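# Flip an ivory rocker switch by pressing its marked end

## Task

Push the marked end of the ivory rocker switch down until it latches and stays down, with the switch still lying flat on the table; at the end the robot must have no contact with the switch, and any drink can, parts box or small stack bin must remain upright. Nothing may end up off the table.

## Robot and tools

ROBOT. Two arms, left_arm and right_arm, each with six joints followed by a gripper. Joint order, always: waist, shoulder, elbow, wrist pitch, wrist yaw, wrist roll. Stated ranges in rad: waist -2.618 to 3.054, shoulder 0.000 to 3.142, elbow 0.000 to 3.142, wrist pitch -1.571 to 1.571, wrist yaw -1.571 to 1.571, wrist roll -2.094 to 2.094. True limits may differ by up to 0.059 rad either way. Fingers point along the gripper's +z axis and close along its y axis; the reported hand position is the spot between the pads, roughly 1 cm short of the tips.

FRAME. Everything is in the scene frame, metres: origin at table-top height midway between the two nominal arm bases, +x out across the table, +z up, left_arm on the +y side (arm names do not match image sides). Reported hand positions and orientations may be a few cm off, worse at full reach.

THE ROW. Every motion argument uses rows of 14 numbers in [-1, 1], a single list covering both arms: left_arm's six joint values then its opening, then right_arm's six joint values then its opening. Joint values are scaled offsets, not poses: they are added to the Joint targets in force when the action (or move) begins, not to the previous row. Scale: 1.0 equals 1.202 rad waist, 1.258 shoulder, 1.3 elbow, 2.073 wrist pitch, 2.022 wrist yaw and roll. Sending 0 for a joint keeps its present target. Opening is absolute: +1 fully open (0.094 m pad gap), -1 closed. To keep a gripper unchanged, resend its current command; 0 means half open, not 'no change'.

execute_actions(actions, cameras). actions is a list of actions; each action is a table of 1 to 15 rows, one row per 1/30 s step, and a short table repeats its last row to fill 15 steps (0.5 s). All rows in one action count from the targets at that action's start, so repeating the same offset in the next action moves further. An action aiming a joint more than 0.059 rad outside its range is rejected for both arms; if the first action is rejected or any action is malformed, nothing runs. An empty list just reports the full state. cameras: list of names (cam_head_left, cam_head_right); omitted, null or ["all"] gives both, [] gives none, an unknown name invalidates the call.

move(target, speed, blend, opening_speed, blocking, cameras). target is one 14-number row or a list of up to 15 rows; every row is an offset from the same starting Joint targets, not from the row before, and the whole list gets at most 10 s. Joints travel together, so hands trace curves and nothing avoids obstacles or the other arm. speed: rad/s of the joint with the farthest to go, 0.01 to 2, default 0.5; one value or one per target. blend: rad, rounds corners of intermediate targets. opening_speed: at least 0.2 per second on the -1..+1 scale, use it near its minimum for gentle closing. blocking=false returns after about 0.5 s while the move continues. Result adds a move: line: done, off_target (resting more than 0.035 rad from target), moving, held or fault, plus limits=held and the worst joint error per arm. done does not tell you about contact.

wait(seconds 0 to 10) lets time pass holding commands. stop() brakes a running move; it needs room. zoom_image(camera, region [x0, y0, x1, y1] pixels, top-left origin, at most 504x504) enlarges part of the latest image of cam_head_left or cam_head_right. finished_scene(scene: this scene's number) ends the scene for good; call it only once the switch is latched down and the hand is clear.

RESULTS. end_effector_position (m) and end_effector_quat_wxyz per gripper; Joint positions and Joint velocities (rad, rad/s, then pad gap in m) per arm; 'within noise' when velocities are negligible; Joint targets, the base for your next offsets; Tool commands; grip_measured on the opening scale (may read slightly wide when empty); Joint torques (include arm weight, have offsets; joints 1-3 wrap at ±28 N m, flipping sign); step readings of joint angles after execute_actions. 'joint sent to its limit' means a joint was clipped at its end; its absence proves nothing. 'joint command not followed' means a clearance check altered targets. Each joint target may lead its measured angle by only a fixed amount per step (0.202 waist, 0.258 shoulder, 0.3 elbow, 0.573 wrist pitch, 0.522 wrist yaw/roll), and targets that would shift the hand over 200 mm are scaled back, so big moves need several actions. Small turns may not start.

CAMERAS. Two fixed head cameras, 896x504, with the supplied pinhole calibration; actual poses may be off by about 2 degrees and 9 mm.

CAUTIONS. Press the switch end with a slow, short approach: speed raises impact, and a target far beyond contact presses hard. A blocked arm keeps pushing; to release, command targets back past the measured positions, then lift away so the hand ends clear of the switch. Do not tip the can, box or bin or knock anything off the table; avoid slams, hard hits, and arm-on-arm collisions, which can fail the scene. Stretched or straining arms heat motors: MOTOR HOT at 75 °C, at 90 °C the arm folds and goes idle, at 100 °C it drops.

Each tool is called as a command line: name --argument value for each argument, lists and objects as JSON in quotes; but a table of rows of numbers goes row by row, as --pt "numbers of a row", without its own name.

## Session

execute_actions --actions '[]'

Scene clock: 0.00 s.
left_arm: end_effector_position=(+0.4286, +0.2967, +0.1025) grip_measured=+1.000 end_effector_quat_wxyz=(+0.594, -0.058, +0.801, +0.043) | right_arm: end_effector_position=(+0.4064, -0.2592, +0.1034) grip_measured=+1.000 end_effector_quat_wxyz=(+0.590, +0.008, +0.807, -0.016)
Joint positions: left_arm=[0.015 1.55 0.343 0.908 -0.141 -0.044 0.094] | right_arm=[-0.012 1.559 0.377 0.875 -0.004 -0.019 0.094]
Joint velocities: within noise
Joint torques (N m): no reading
Heat: left arm: 25 °C; right arm: 29 °C.
Joint targets: left_arm=[0.015 1.542 0.351 0.915 -0.142 -0.045] | right_arm=[-0.012 1.553 0.382 0.874 -0.004 -0.019]
Tool commands: left_gripper/opening=+1.0 right_gripper/opening=+1.0

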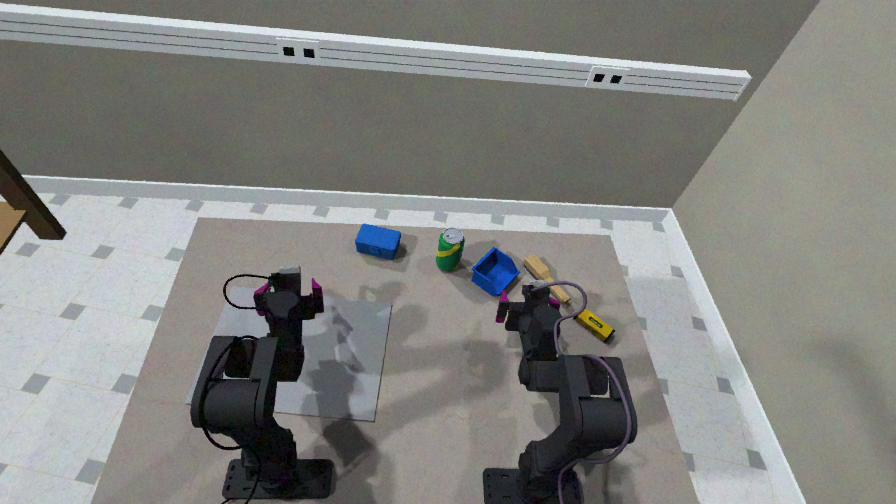

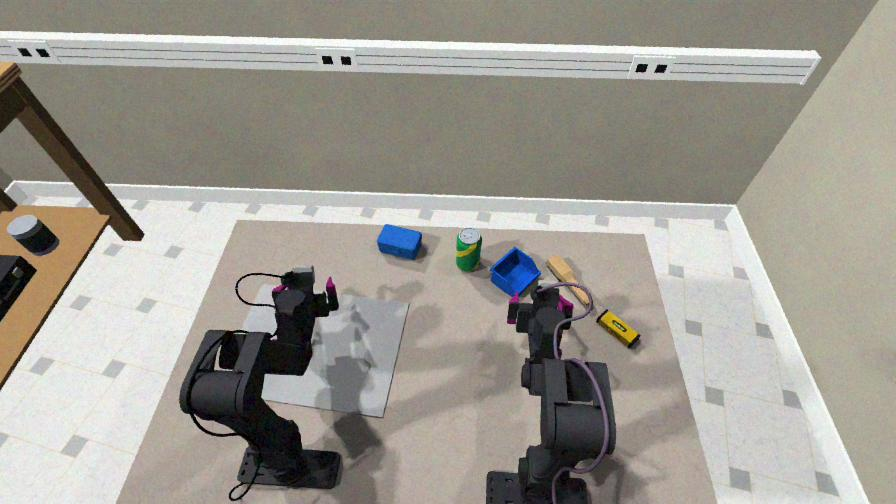

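zoom_image --camera "cam_head_left" --region '[180, 210, 420, 430]'

zoom_image --camera "cam_head_right" --region '[180, 210, 420, 430]'

zoom_image --camera "cam_head_right" --region '[420, 210, 660, 430]'

zoom_image --camera "cam_head_left" --region '[420, 210, 660, 430]'

Scaled by 2.100 from the camera's 896x504 image, which has a finer 1280x720 frame.

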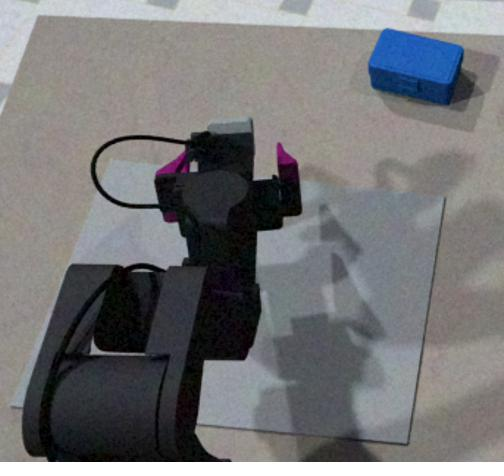

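Scaled by 2.100 from the camera's 896x504 image, which has a finer 1280x720 frame.

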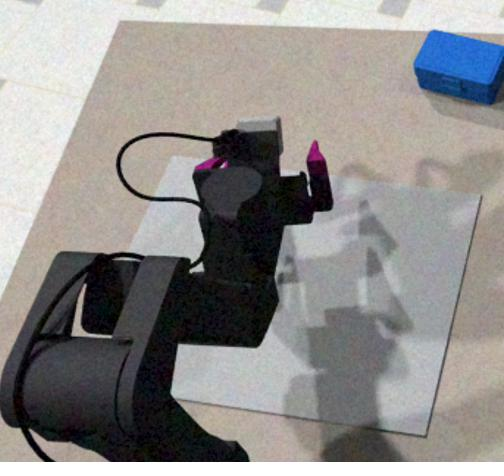

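Scaled by 2.100 from the camera's 896x504 image, which has a finer 1280x720 frame.

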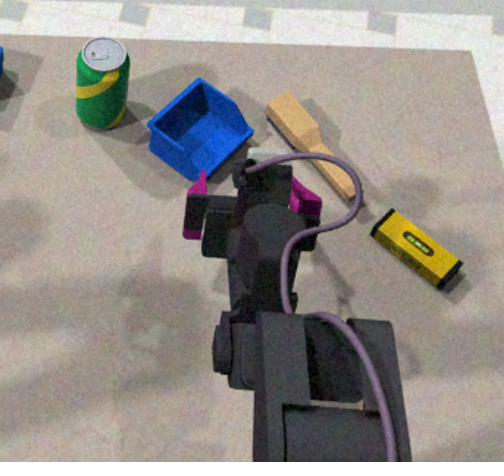

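Scaled by 2.100 from the camera's 896x504 image, which has a finer 1280x720 frame.

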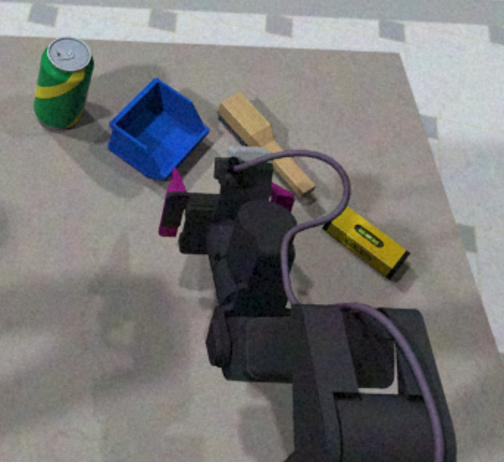

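move --target '[0.416, 0, 0, 0, 0, 0, 1, -0.416, 0, 0, 0, 0, 0, 1]' --speed 0.6

Scene clock: 19.20 s.
left_arm: end_effector_position=(+0.3693, +0.4812, +0.1025) grip_measured=+1.000 end_effector_quat_wxyz=(+0.565, -0.254, +0.762, +0.187) | right_arm: end_effector_position=(+0.3502, -0.4496, +0.1034) grip_measured=+1.000 end_effector_quat_wxyz=(+0.568, +0.207, +0.780, -0.161)
Joint positions: left_arm=[0.511 1.55 0.343 0.908 -0.141 -0.044 0.094] | right_arm=[-0.511 1.559 0.377 0.875 -0.004 -0.019 0.094]
Joint torques (N m): left_arm=[0.28 -5.31 6.49 2.26 -0.02 -0.02] | right_arm=[-0.12 -4.77 6.19 2.09 -0.01 -0.03]
Joint targets: left_arm=[0.515 1.542 0.351 0.915 -0.142 -0.045] | right_arm=[-0.512 1.553 0.382 0.874 -0.004 -0.019]
move: done

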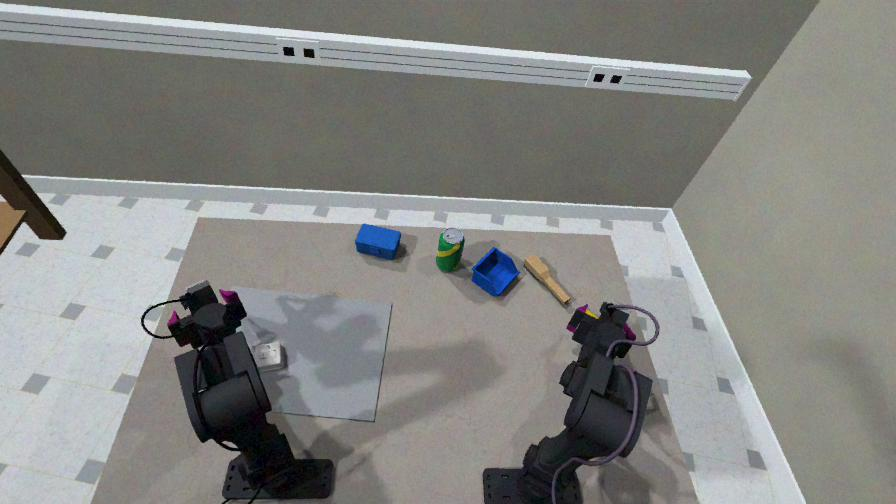

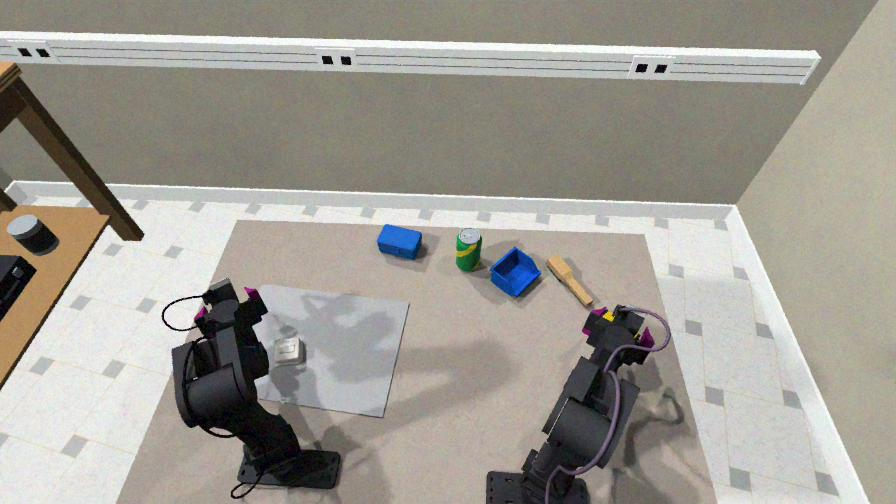

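zoom_image --camera "cam_head_right" --region '[264, 326, 314, 376]'

zoom_image --camera "cam_head_left" --region '[245, 330, 295, 380]'

Scaled by 10.080 from the camera's 896x504 image, which has a finer 1280x720 frame.

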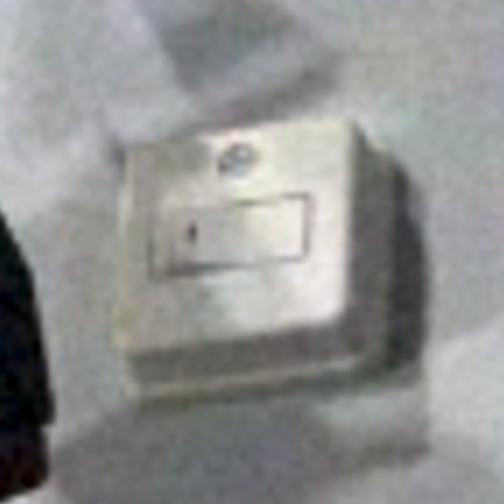

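Scaled by 10.080 from the camera's 896x504 image, which has a finer 1280x720 frame.

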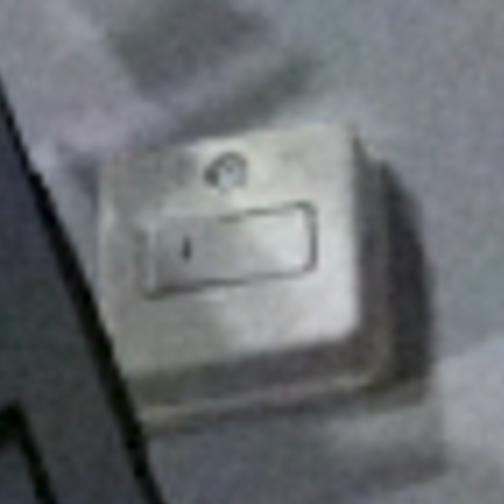

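move --pt "0 0 0.7936 -1 0.0702 0.0223 -1 0 0 0 0 0 0 1" --speed 1.0 --opening_speed 1.0

Scene clock: 68.37 s.
left_arm: end_effector_position=(+0.3176, +0.4272, +0.1527) grip_measured=-0.995 end_effector_quat_wxyz=(+0.110, -0.248, +0.962, +0.032) | right_arm: end_effector_position=(+0.3502, -0.4496, +0.1034) grip_measured=+1.000 end_effector_quat_wxyz=(+0.568, +0.207, +0.780, -0.161)
Joint positions: left_arm=[0.511 1.55 1.358 -1.15 -0.011 -0.01 0] | right_arm=[-0.511 1.559 0.377 0.875 -0.004 -0.019 0.094]
Joint torques (N m): left_arm=[0.24 -6.39 9.68 0.9 0.12 0.08] | right_arm=[-0.12 -4.77 6.19 2.09 -0.01 -0.03]
Heat: left arm: 32 °C; right arm: 34 °C.
Joint targets: left_arm=[0.515 1.542 1.383 -1.158 0.000 0.000] | right_arm=[-0.512 1.553 0.382 0.874 -0.004 -0.019]
move: done

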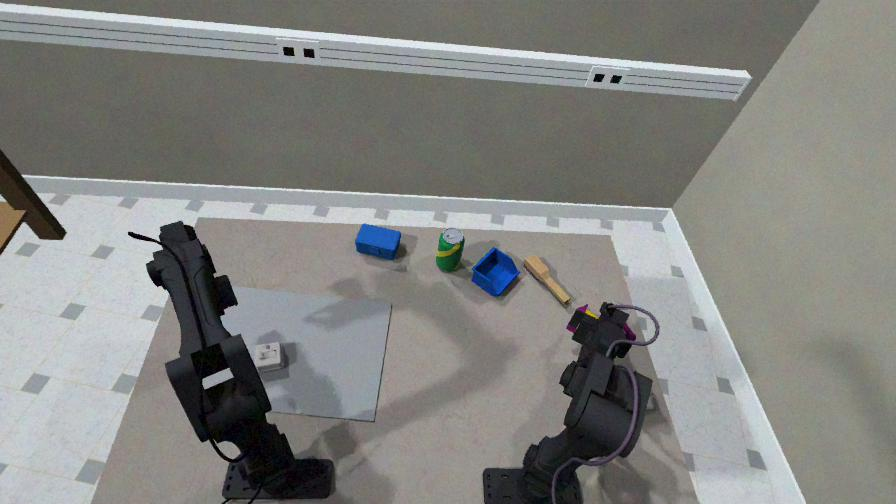

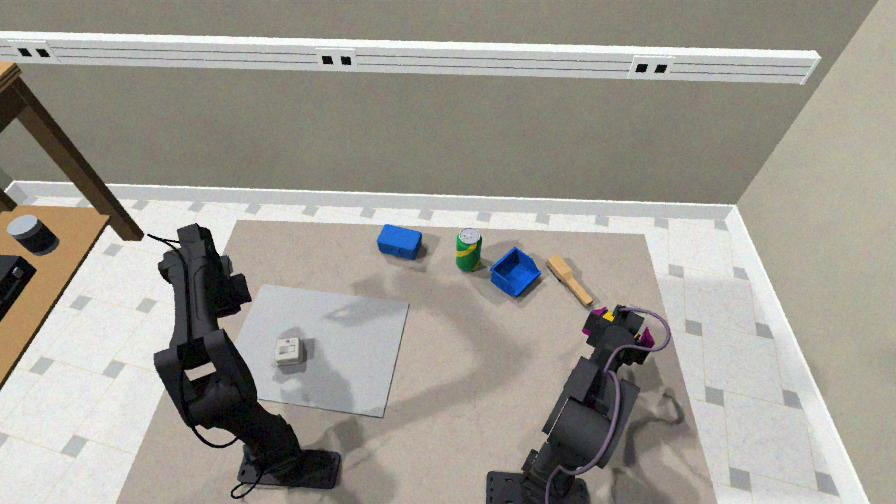

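zoom_image --camera "cam_head_right" --region '[264, 326, 314, 376]'

zoom_image --camera "cam_head_left" --region '[245, 330, 295, 380]'

zoom_image --camera "cam_head_right" --region '[140, 210, 300, 370]'

zoom_image --camera "cam_head_left" --region '[120, 210, 280, 370]'

Scaled by 10.080 from the camera's 896x504 image, which has a finer 1280x720 frame.

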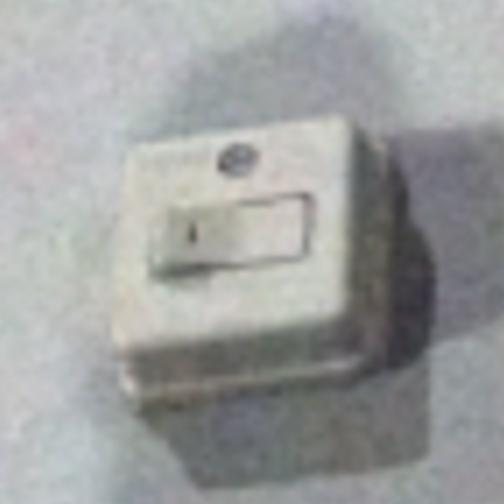

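Scaled by 10.080 from the camera's 896x504 image, which has a finer 1280x720 frame.

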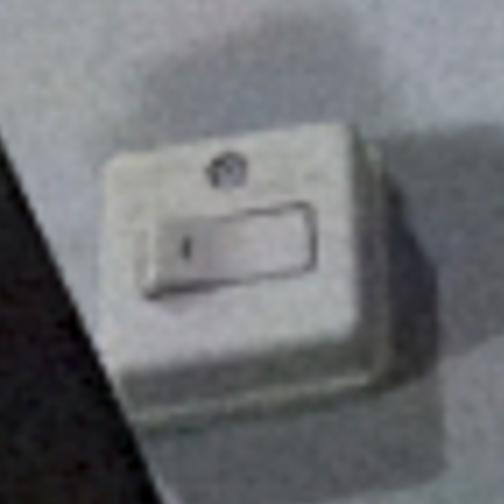

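Scaled by 3.150 from the camera's 896x504 image, which has a finer 1280x720 frame.

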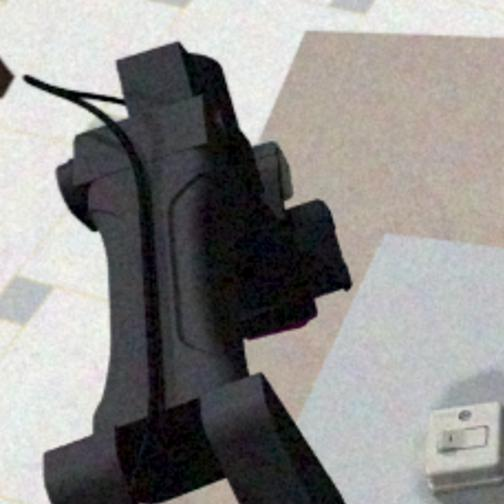

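Scaled by 3.150 from the camera's 896x504 image, which has a finer 1280x720 frame.

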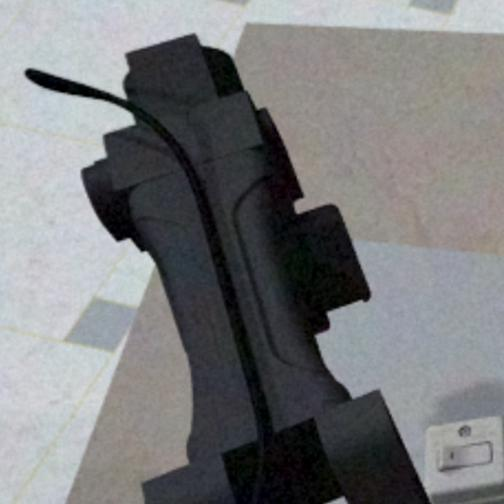

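move --pt "-0.2546 0.0466 0 -0.0941 0 0 -1 0 0 0 0 0 0 1" --speed 0.5

zoom_image --camera "cam_head_right" --region '[200, 270, 360, 430]'

zoom_image --camera "cam_head_left" --region '[200, 270, 360, 430]'

Scene clock: 73.40 s.
left_arm: end_effector_position=(+0.3051, +0.3265, +0.1373) grip_measured=-0.995 end_effector_quat_wxyz=(-0.001, -0.100, +0.995, +0.003) | right_arm: end_effector_position=(+0.3502, -0.4496, +0.1034) grip_measured=+1.000 end_effector_quat_wxyz=(+0.568, +0.207, +0.780, -0.161)
Joint positions: left_arm=[0.21 1.586 1.358 -1.344 -0.005 -0.009 0] | right_arm=[-0.511 1.559 0.377 0.875 -0.004 -0.019 0.094]
Joint torques (N m): left_arm=[-0.27 -4.62 9.28 0.47 0.07 0.09] | right_arm=[-0.1 -4.78 6.19 2.09 -0.01 -0.03]
Joint targets: left_arm=[0.208 1.600 1.383 -1.353 0.000 0.000] | right_arm=[-0.512 1.553 0.382 0.874 -0.004 -0.019]
move: done

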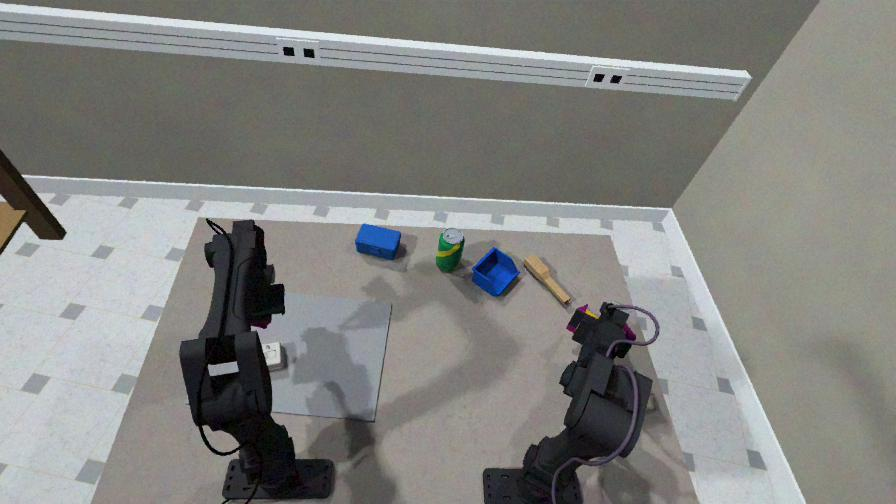

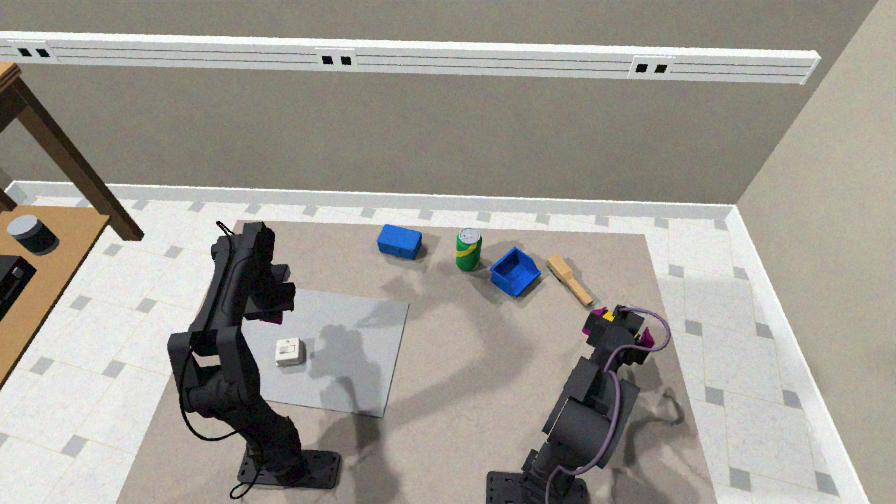

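Scaled by 3.150 from the camera's 896x504 image, which has a finer 1280x720 frame.

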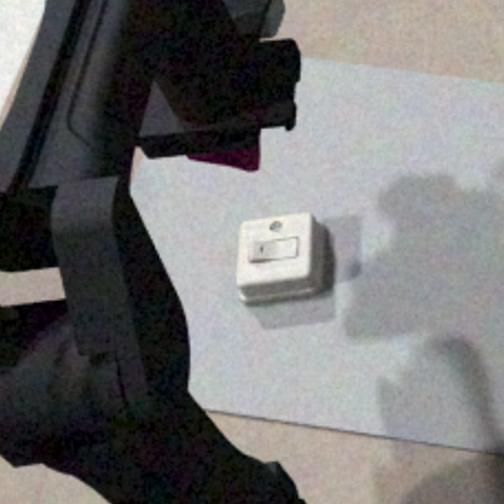

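Scaled by 3.150 from the camera's 896x504 image, which has a finer 1280x720 frame.

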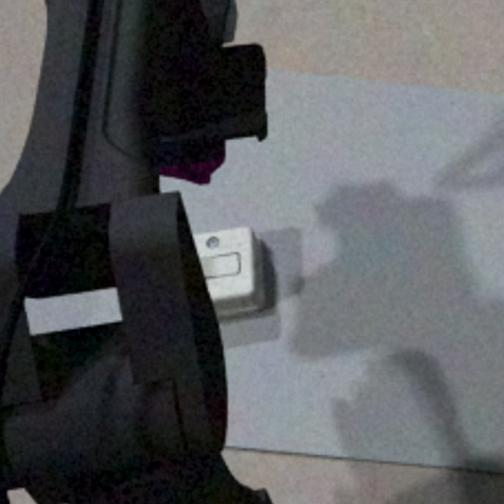

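zoom_image --camera "cam_head_right" --region '[235, 290, 305, 360]'

zoom_image --camera "cam_head_left" --region '[230, 300, 300, 370]'

Scaled by 7.200 from the camera's 896x504 image, which has a finer 1280x720 frame.

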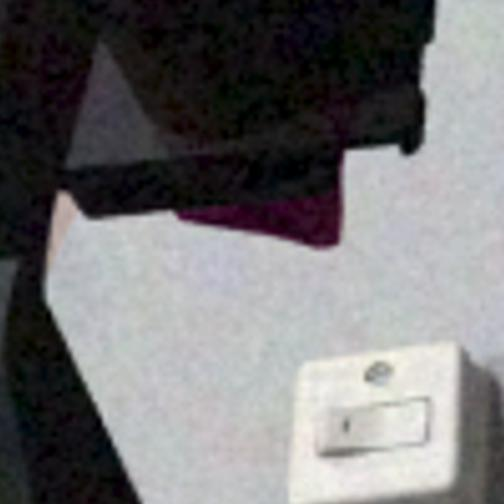

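Scaled by 7.200 from the camera's 896x504 image, which has a finer 1280x720 frame.

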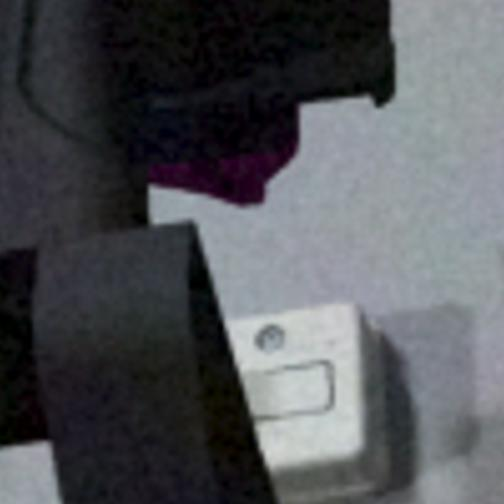

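zoom_image --camera "cam_head_right" --region '[560, 290, 670, 400]'

zoom_image --camera "cam_head_left" --region '[550, 280, 660, 390]'

Scaled by 4.582 from the camera's 896x504 image, which has a finer 1280x720 frame.

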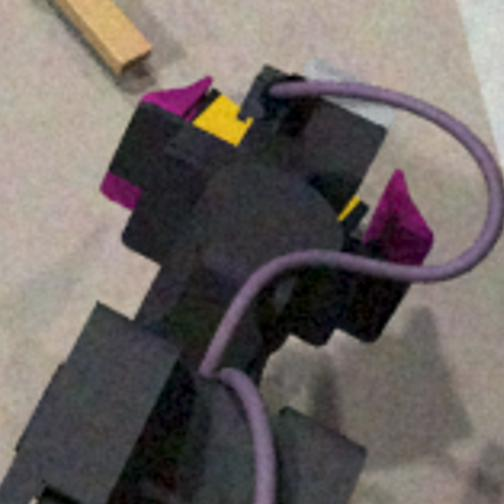

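Scaled by 4.582 from the camera's 896x504 image, which has a finer 1280x720 frame.

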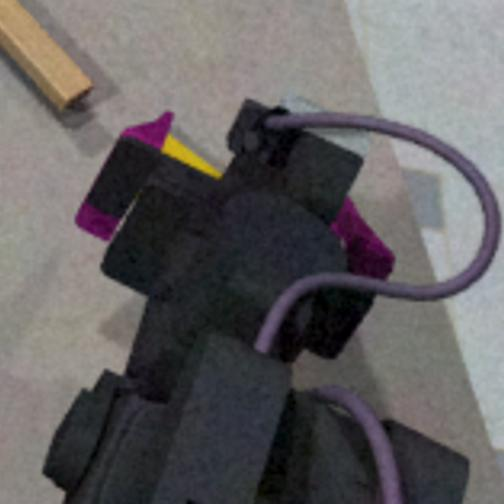

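move --pt "0 0 0 0 0 0.7418 -1 0 0 0 0 0 0 1" --speed 1.0

zoom_image --camera "cam_head_right" --region '[235, 270, 325, 360]'

zoom_image --camera "cam_head_left" --region '[220, 280, 310, 370]'

Scene clock: 120.97 s.
left_arm: end_effector_position=(+0.3048, +0.3264, +0.1373) grip_measured=-0.995 end_effector_quat_wxyz=(-0.003, +0.604, +0.797, +0.001) | right_arm: end_effector_position=(+0.3502, -0.4496, +0.1034) grip_measured=+1.000 end_effector_quat_wxyz=(+0.568, +0.207, +0.780, -0.161)
Joint positions: left_arm=[0.21 1.586 1.358 -1.345 -0.005 1.489 0] | right_arm=[-0.511 1.559 0.377 0.875 -0.004 -0.019 0.094]
Joint torques (N m): left_arm=[-0.12 -4.52 9.21 0.46 0.11 0.08] | right_arm=[-0.12 -4.79 6.22 2.09 -0.01 -0.02]
Heat: left arm: 27 °C; right arm: 36 °C.
Joint targets: left_arm=[0.208 1.600 1.383 -1.353 0.000 1.500] | right_arm=[-0.512 1.553 0.382 0.874 -0.004 -0.019]
move: done

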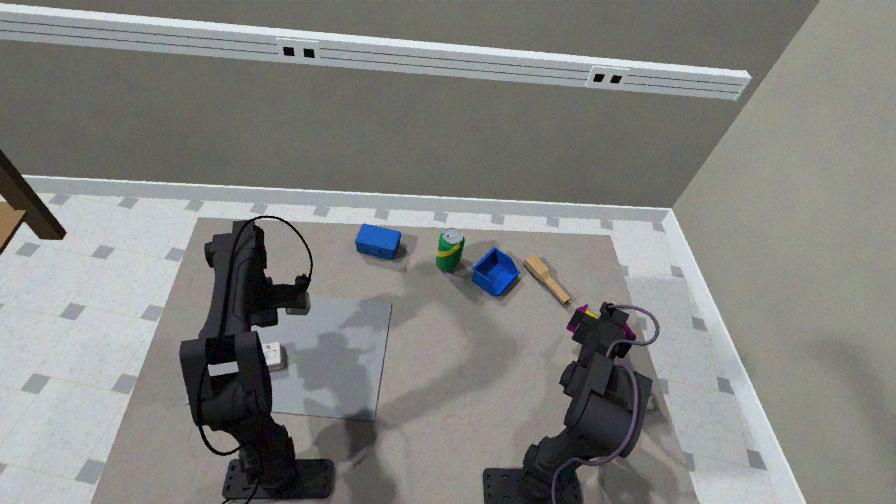

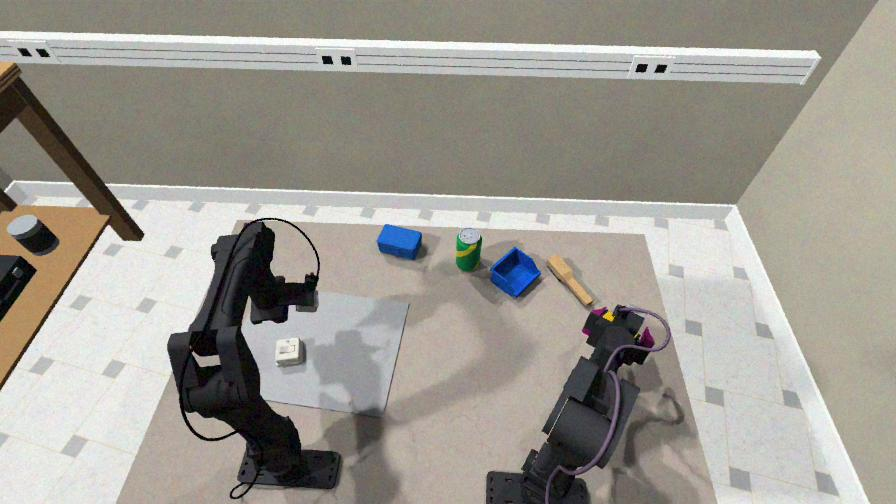

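Scaled by 5.600 from the camera's 896x504 image, which has a finer 1280x720 frame.

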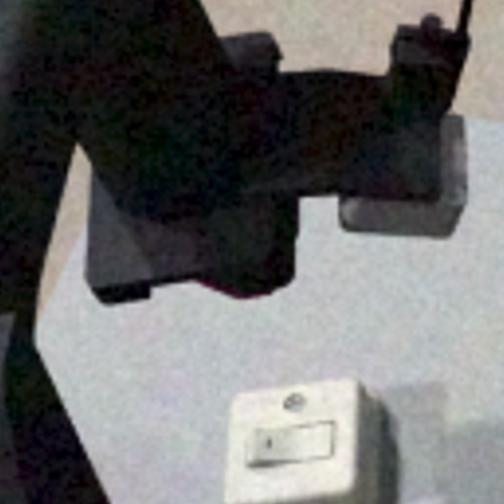

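Scaled by 5.600 from the camera's 896x504 image, which has a finer 1280x720 frame.

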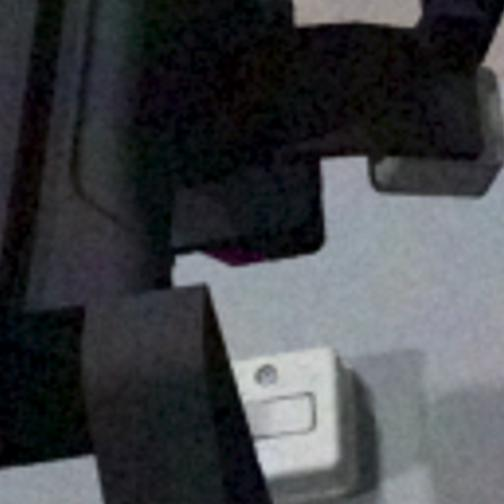

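move --pt "0 0 0 0.749 0.643 -0.7418 -1 0 0 0 0 0 0 1" --speed 1.2

zoom_image --camera "cam_head_right" --region '[235, 200, 375, 340]'

zoom_image --camera "cam_head_left" --region '[235, 200, 375, 340]'

Scene clock: 138.93 s.
left_arm: end_effector_position=(+0.4562, +0.1805, +0.3809) grip_measured=-0.995 end_effector_quat_wxyz=(+0.595, +0.362, +0.612, -0.374) | right_arm: end_effector_position=(+0.3502, -0.4496, +0.1034) grip_measured=+1.000 end_effector_quat_wxyz=(+0.568, +0.207, +0.780, -0.161)
Joint positions: left_arm=[0.21 1.586 1.358 0.188 1.288 0.011 0] | right_arm=[-0.511 1.559 0.377 0.875 -0.004 -0.019 0.094]
Joint torques (N m): left_arm=[-0.16 -5.67 10.5 1.8 0.18 -0.13] | right_arm=[-0.1 -4.78 6.19 2.09 -0.01 -0.02]
Joint targets: left_arm=[0.208 1.600 1.383 0.200 1.300 0.000] | right_arm=[-0.512 1.553 0.382 0.874 -0.004 -0.019]
move: done

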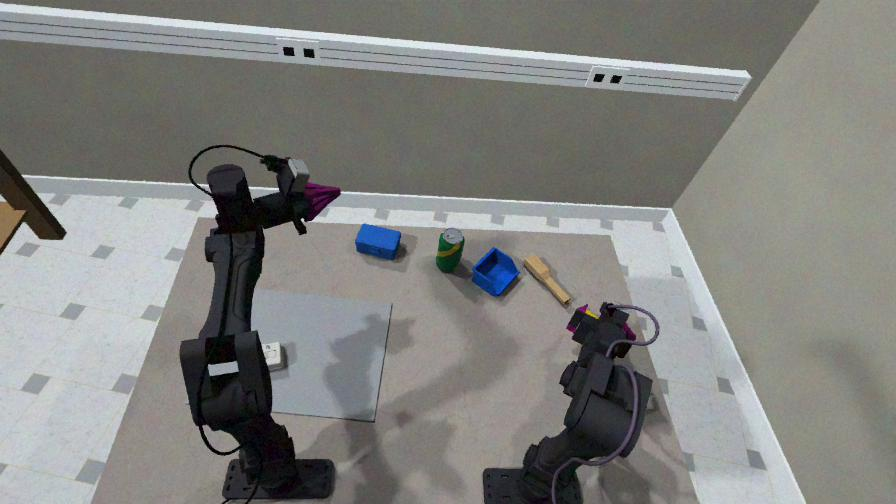

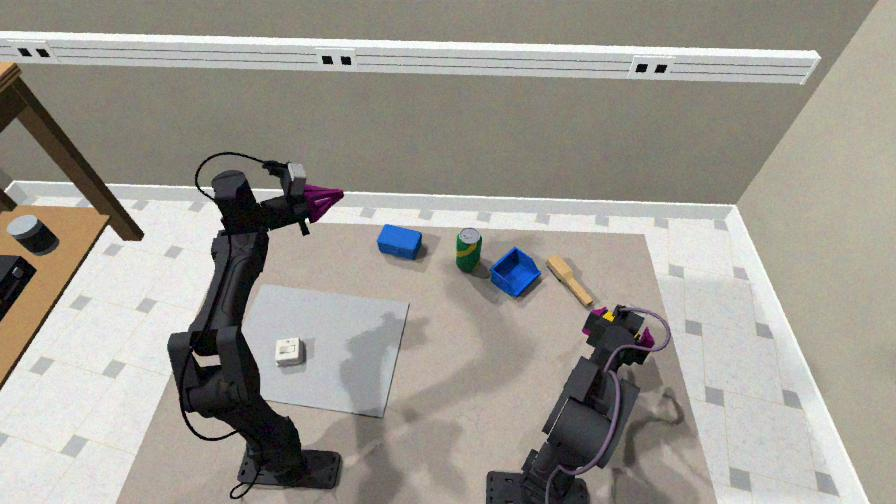

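Scaled by 3.600 from the camera's 896x504 image, which has a finer 1280x720 frame.

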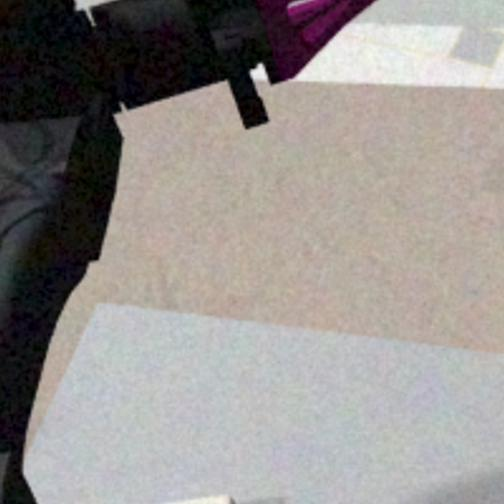

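Scaled by 3.600 from the camera's 896x504 image, which has a finer 1280x720 frame.

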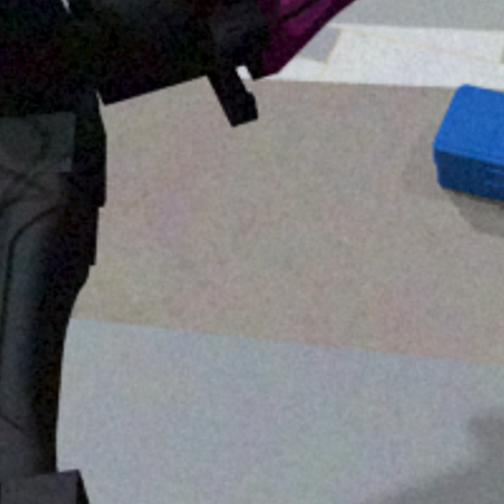

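The gripper is higher in the image; zoom on it.

zoom_image --camera "cam_head_right" --region '[270, 155, 360, 245]'

zoom_image --camera "cam_head_left" --region '[265, 150, 355, 240]'

Scaled by 5.600 from the camera's 896x504 image, which has a finer 1280x720 frame.

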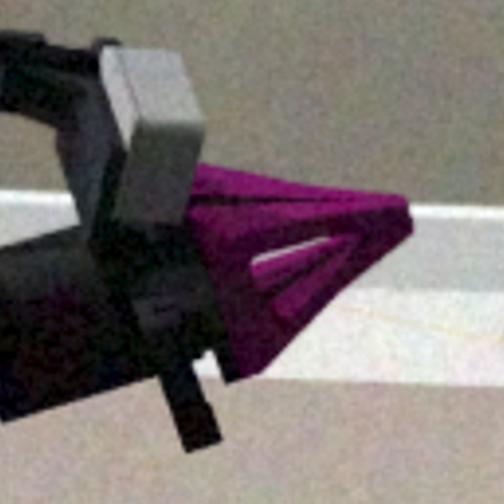

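Scaled by 5.600 from the camera's 896x504 image, which has a finer 1280x720 frame.

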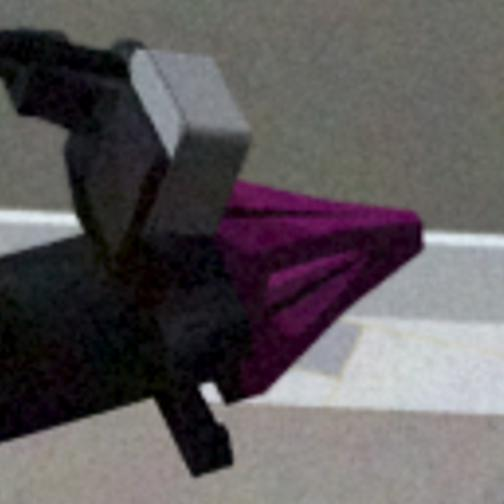

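move --pt "0 0 0 0 0 0.7418 -1 0 0 0 0 0 0 1" --speed 1.2

zoom_image --camera "cam_head_right" --region '[270, 155, 360, 245]'

zoom_image --camera "cam_head_left" --region '[265, 150, 355, 240]'

Scene clock: 144.67 s.
left_arm: end_effector_position=(+0.4560, +0.1804, +0.3819) grip_measured=-0.995 end_effector_quat_wxyz=(+0.692, +0.681, +0.202, +0.129) | right_arm: end_effector_position=(+0.3502, -0.4496, +0.1034) grip_measured=+1.000 end_effector_quat_wxyz=(+0.568, +0.207, +0.780, -0.161)
Joint positions: left_arm=[0.21 1.586 1.358 0.196 1.289 1.497 0] | right_arm=[-0.511 1.559 0.377 0.875 -0.004 -0.019 0.094]
Joint torques (N m): left_arm=[-0.16 -5.48 10.36 1.74 0.17 -0.01] | right_arm=[-0.12 -4.77 6.19 2.09 -0.01 -0.02]
Joint targets: left_arm=[0.208 1.600 1.383 0.200 1.300 1.500] | right_arm=[-0.512 1.553 0.382 0.874 -0.004 -0.019]
move: done

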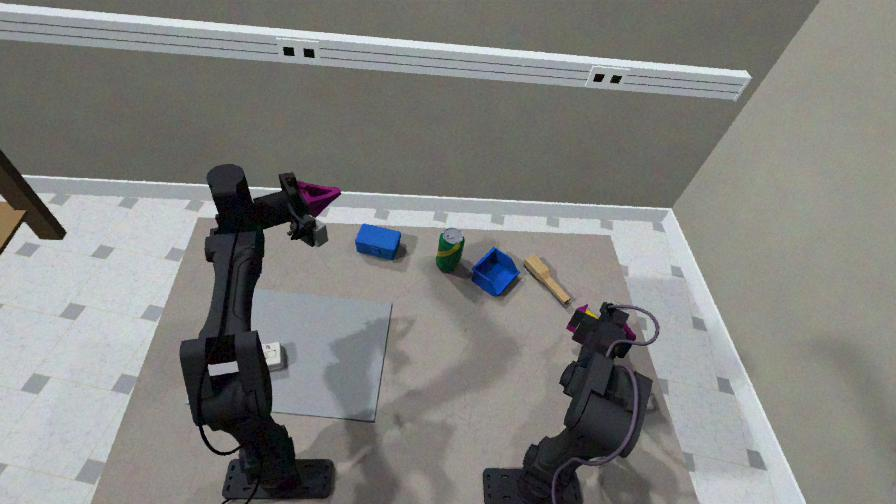

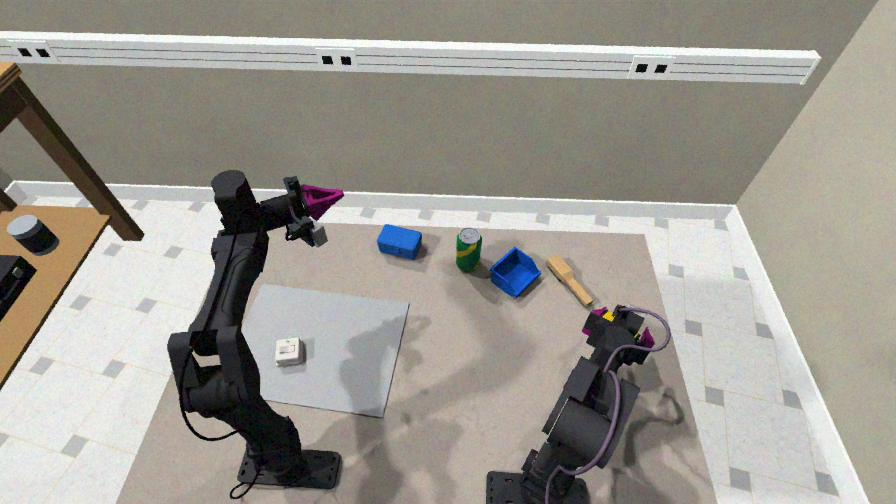

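Scaled by 5.600 from the camera's 896x504 image, which has a finer 1280x720 frame.

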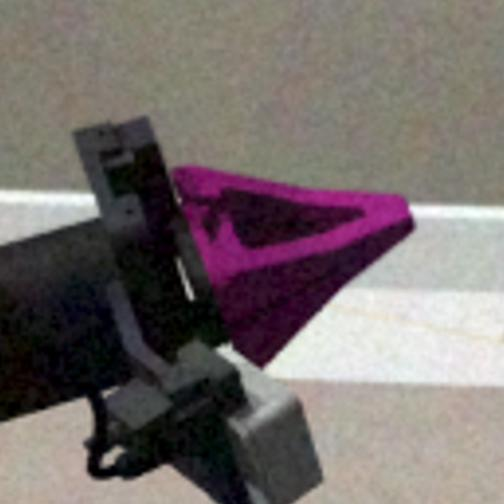

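Scaled by 5.600 from the camera's 896x504 image, which has a finer 1280x720 frame.

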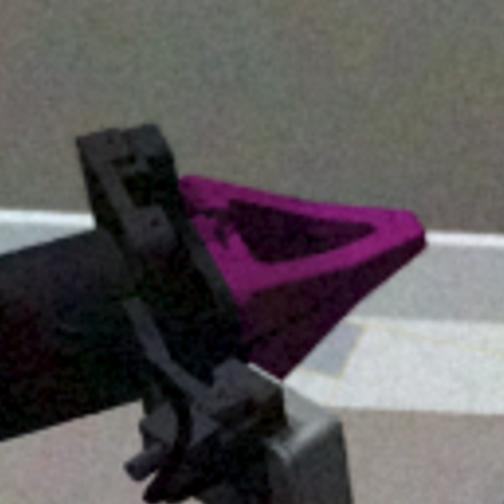

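move --pt "0.0782 -0.0238 -0.0792 -0.7091 -0.6405 -0.7418 -1 0 0 0 0 0 0 1" --speed 1.0

zoom_image --camera "cam_head_right" --region '[235, 300, 325, 390]'

zoom_image --camera "cam_head_left" --region '[220, 300, 310, 390]'

Scene clock: 156.00 s.
left_arm: end_effector_position=(+0.3022, +0.3470, +0.1190) grip_measured=-0.996 end_effector_quat_wxyz=(+0.006, -0.134, +0.991, -0.007) | right_arm: end_effector_position=(+0.3502, -0.4496, +0.1034) grip_measured=+1.000 end_effector_quat_wxyz=(+0.568, +0.207, +0.780, -0.161)
Joint positions: left_arm=[0.298 1.586 1.285 -1.261 0.015 0.01 0] | right_arm=[-0.511 1.559 0.377 0.875 -0.004 -0.019 0.094]
Joint torques (N m): left_arm=[0.35 -6.95 6.37 0.5 -0.11 -0.16] | right_arm=[-0.12 -4.79 6.19 2.09 -0.02 -0.03]
Joint targets: left_arm=[0.303 1.570 1.280 -1.270 0.005 0.000] | right_arm=[-0.512 1.553 0.382 0.874 -0.004 -0.019]
move: done

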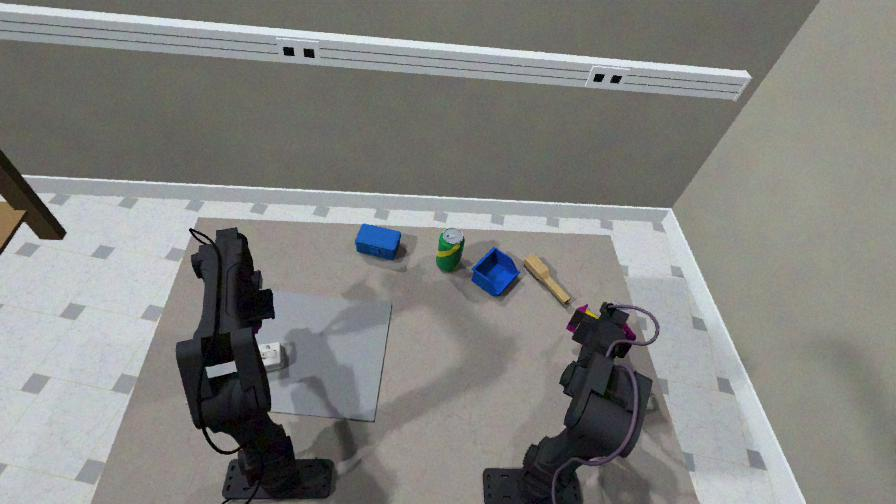

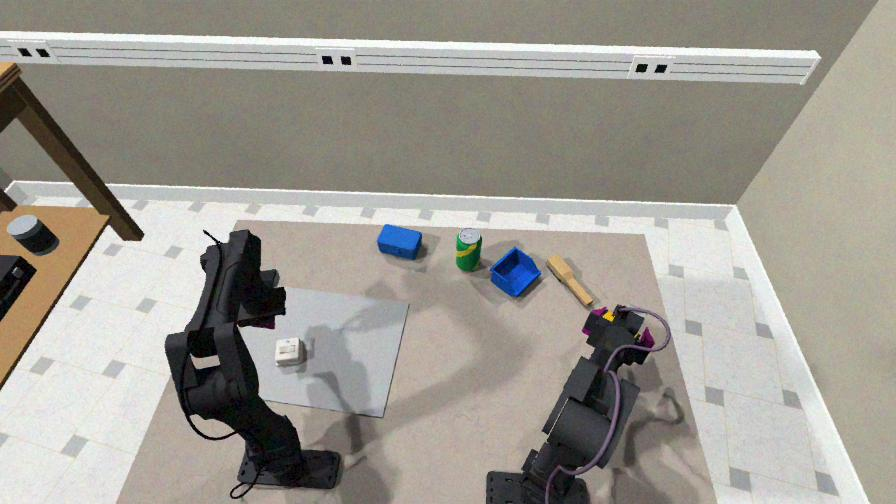

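Scaled by 5.600 from the camera's 896x504 image, which has a finer 1280x720 frame.

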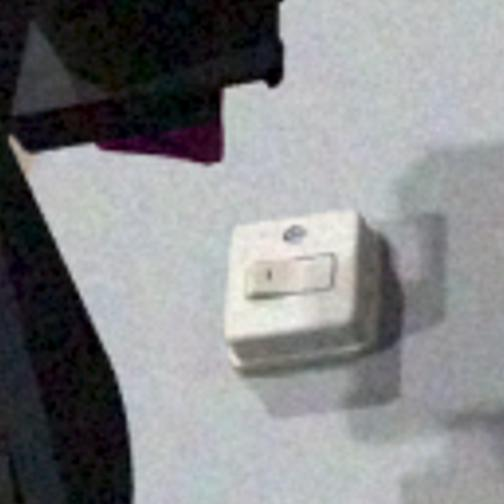

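Scaled by 5.600 from the camera's 896x504 image, which has a finer 1280x720 frame.

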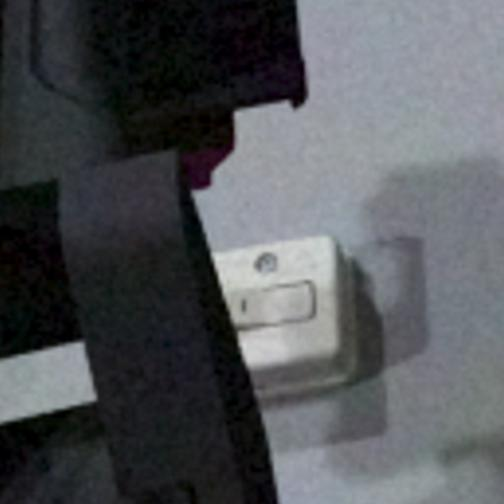

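zoom_image --camera "cam_head_right" --region '[245, 305, 285, 345]'

zoom_image --camera "cam_head_left" --region '[235, 310, 275, 350]'

Scaled by 12.600 from the camera's 896x504 image, which has a finer 1280x720 frame.

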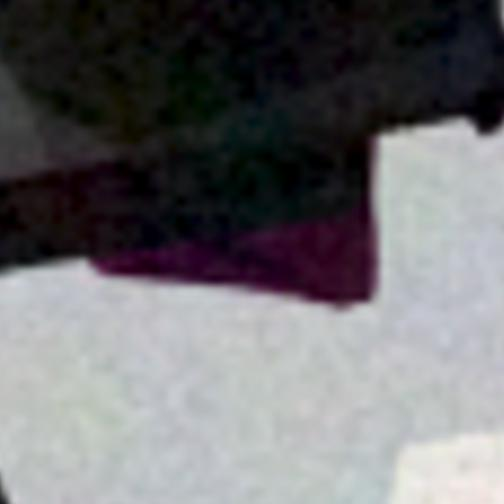

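Scaled by 12.600 from the camera's 896x504 image, which has a finer 1280x720 frame.

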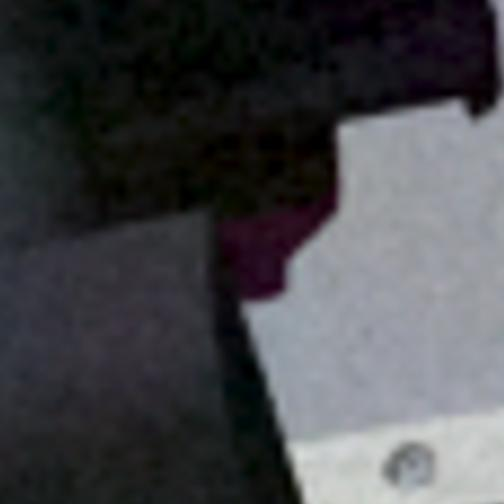

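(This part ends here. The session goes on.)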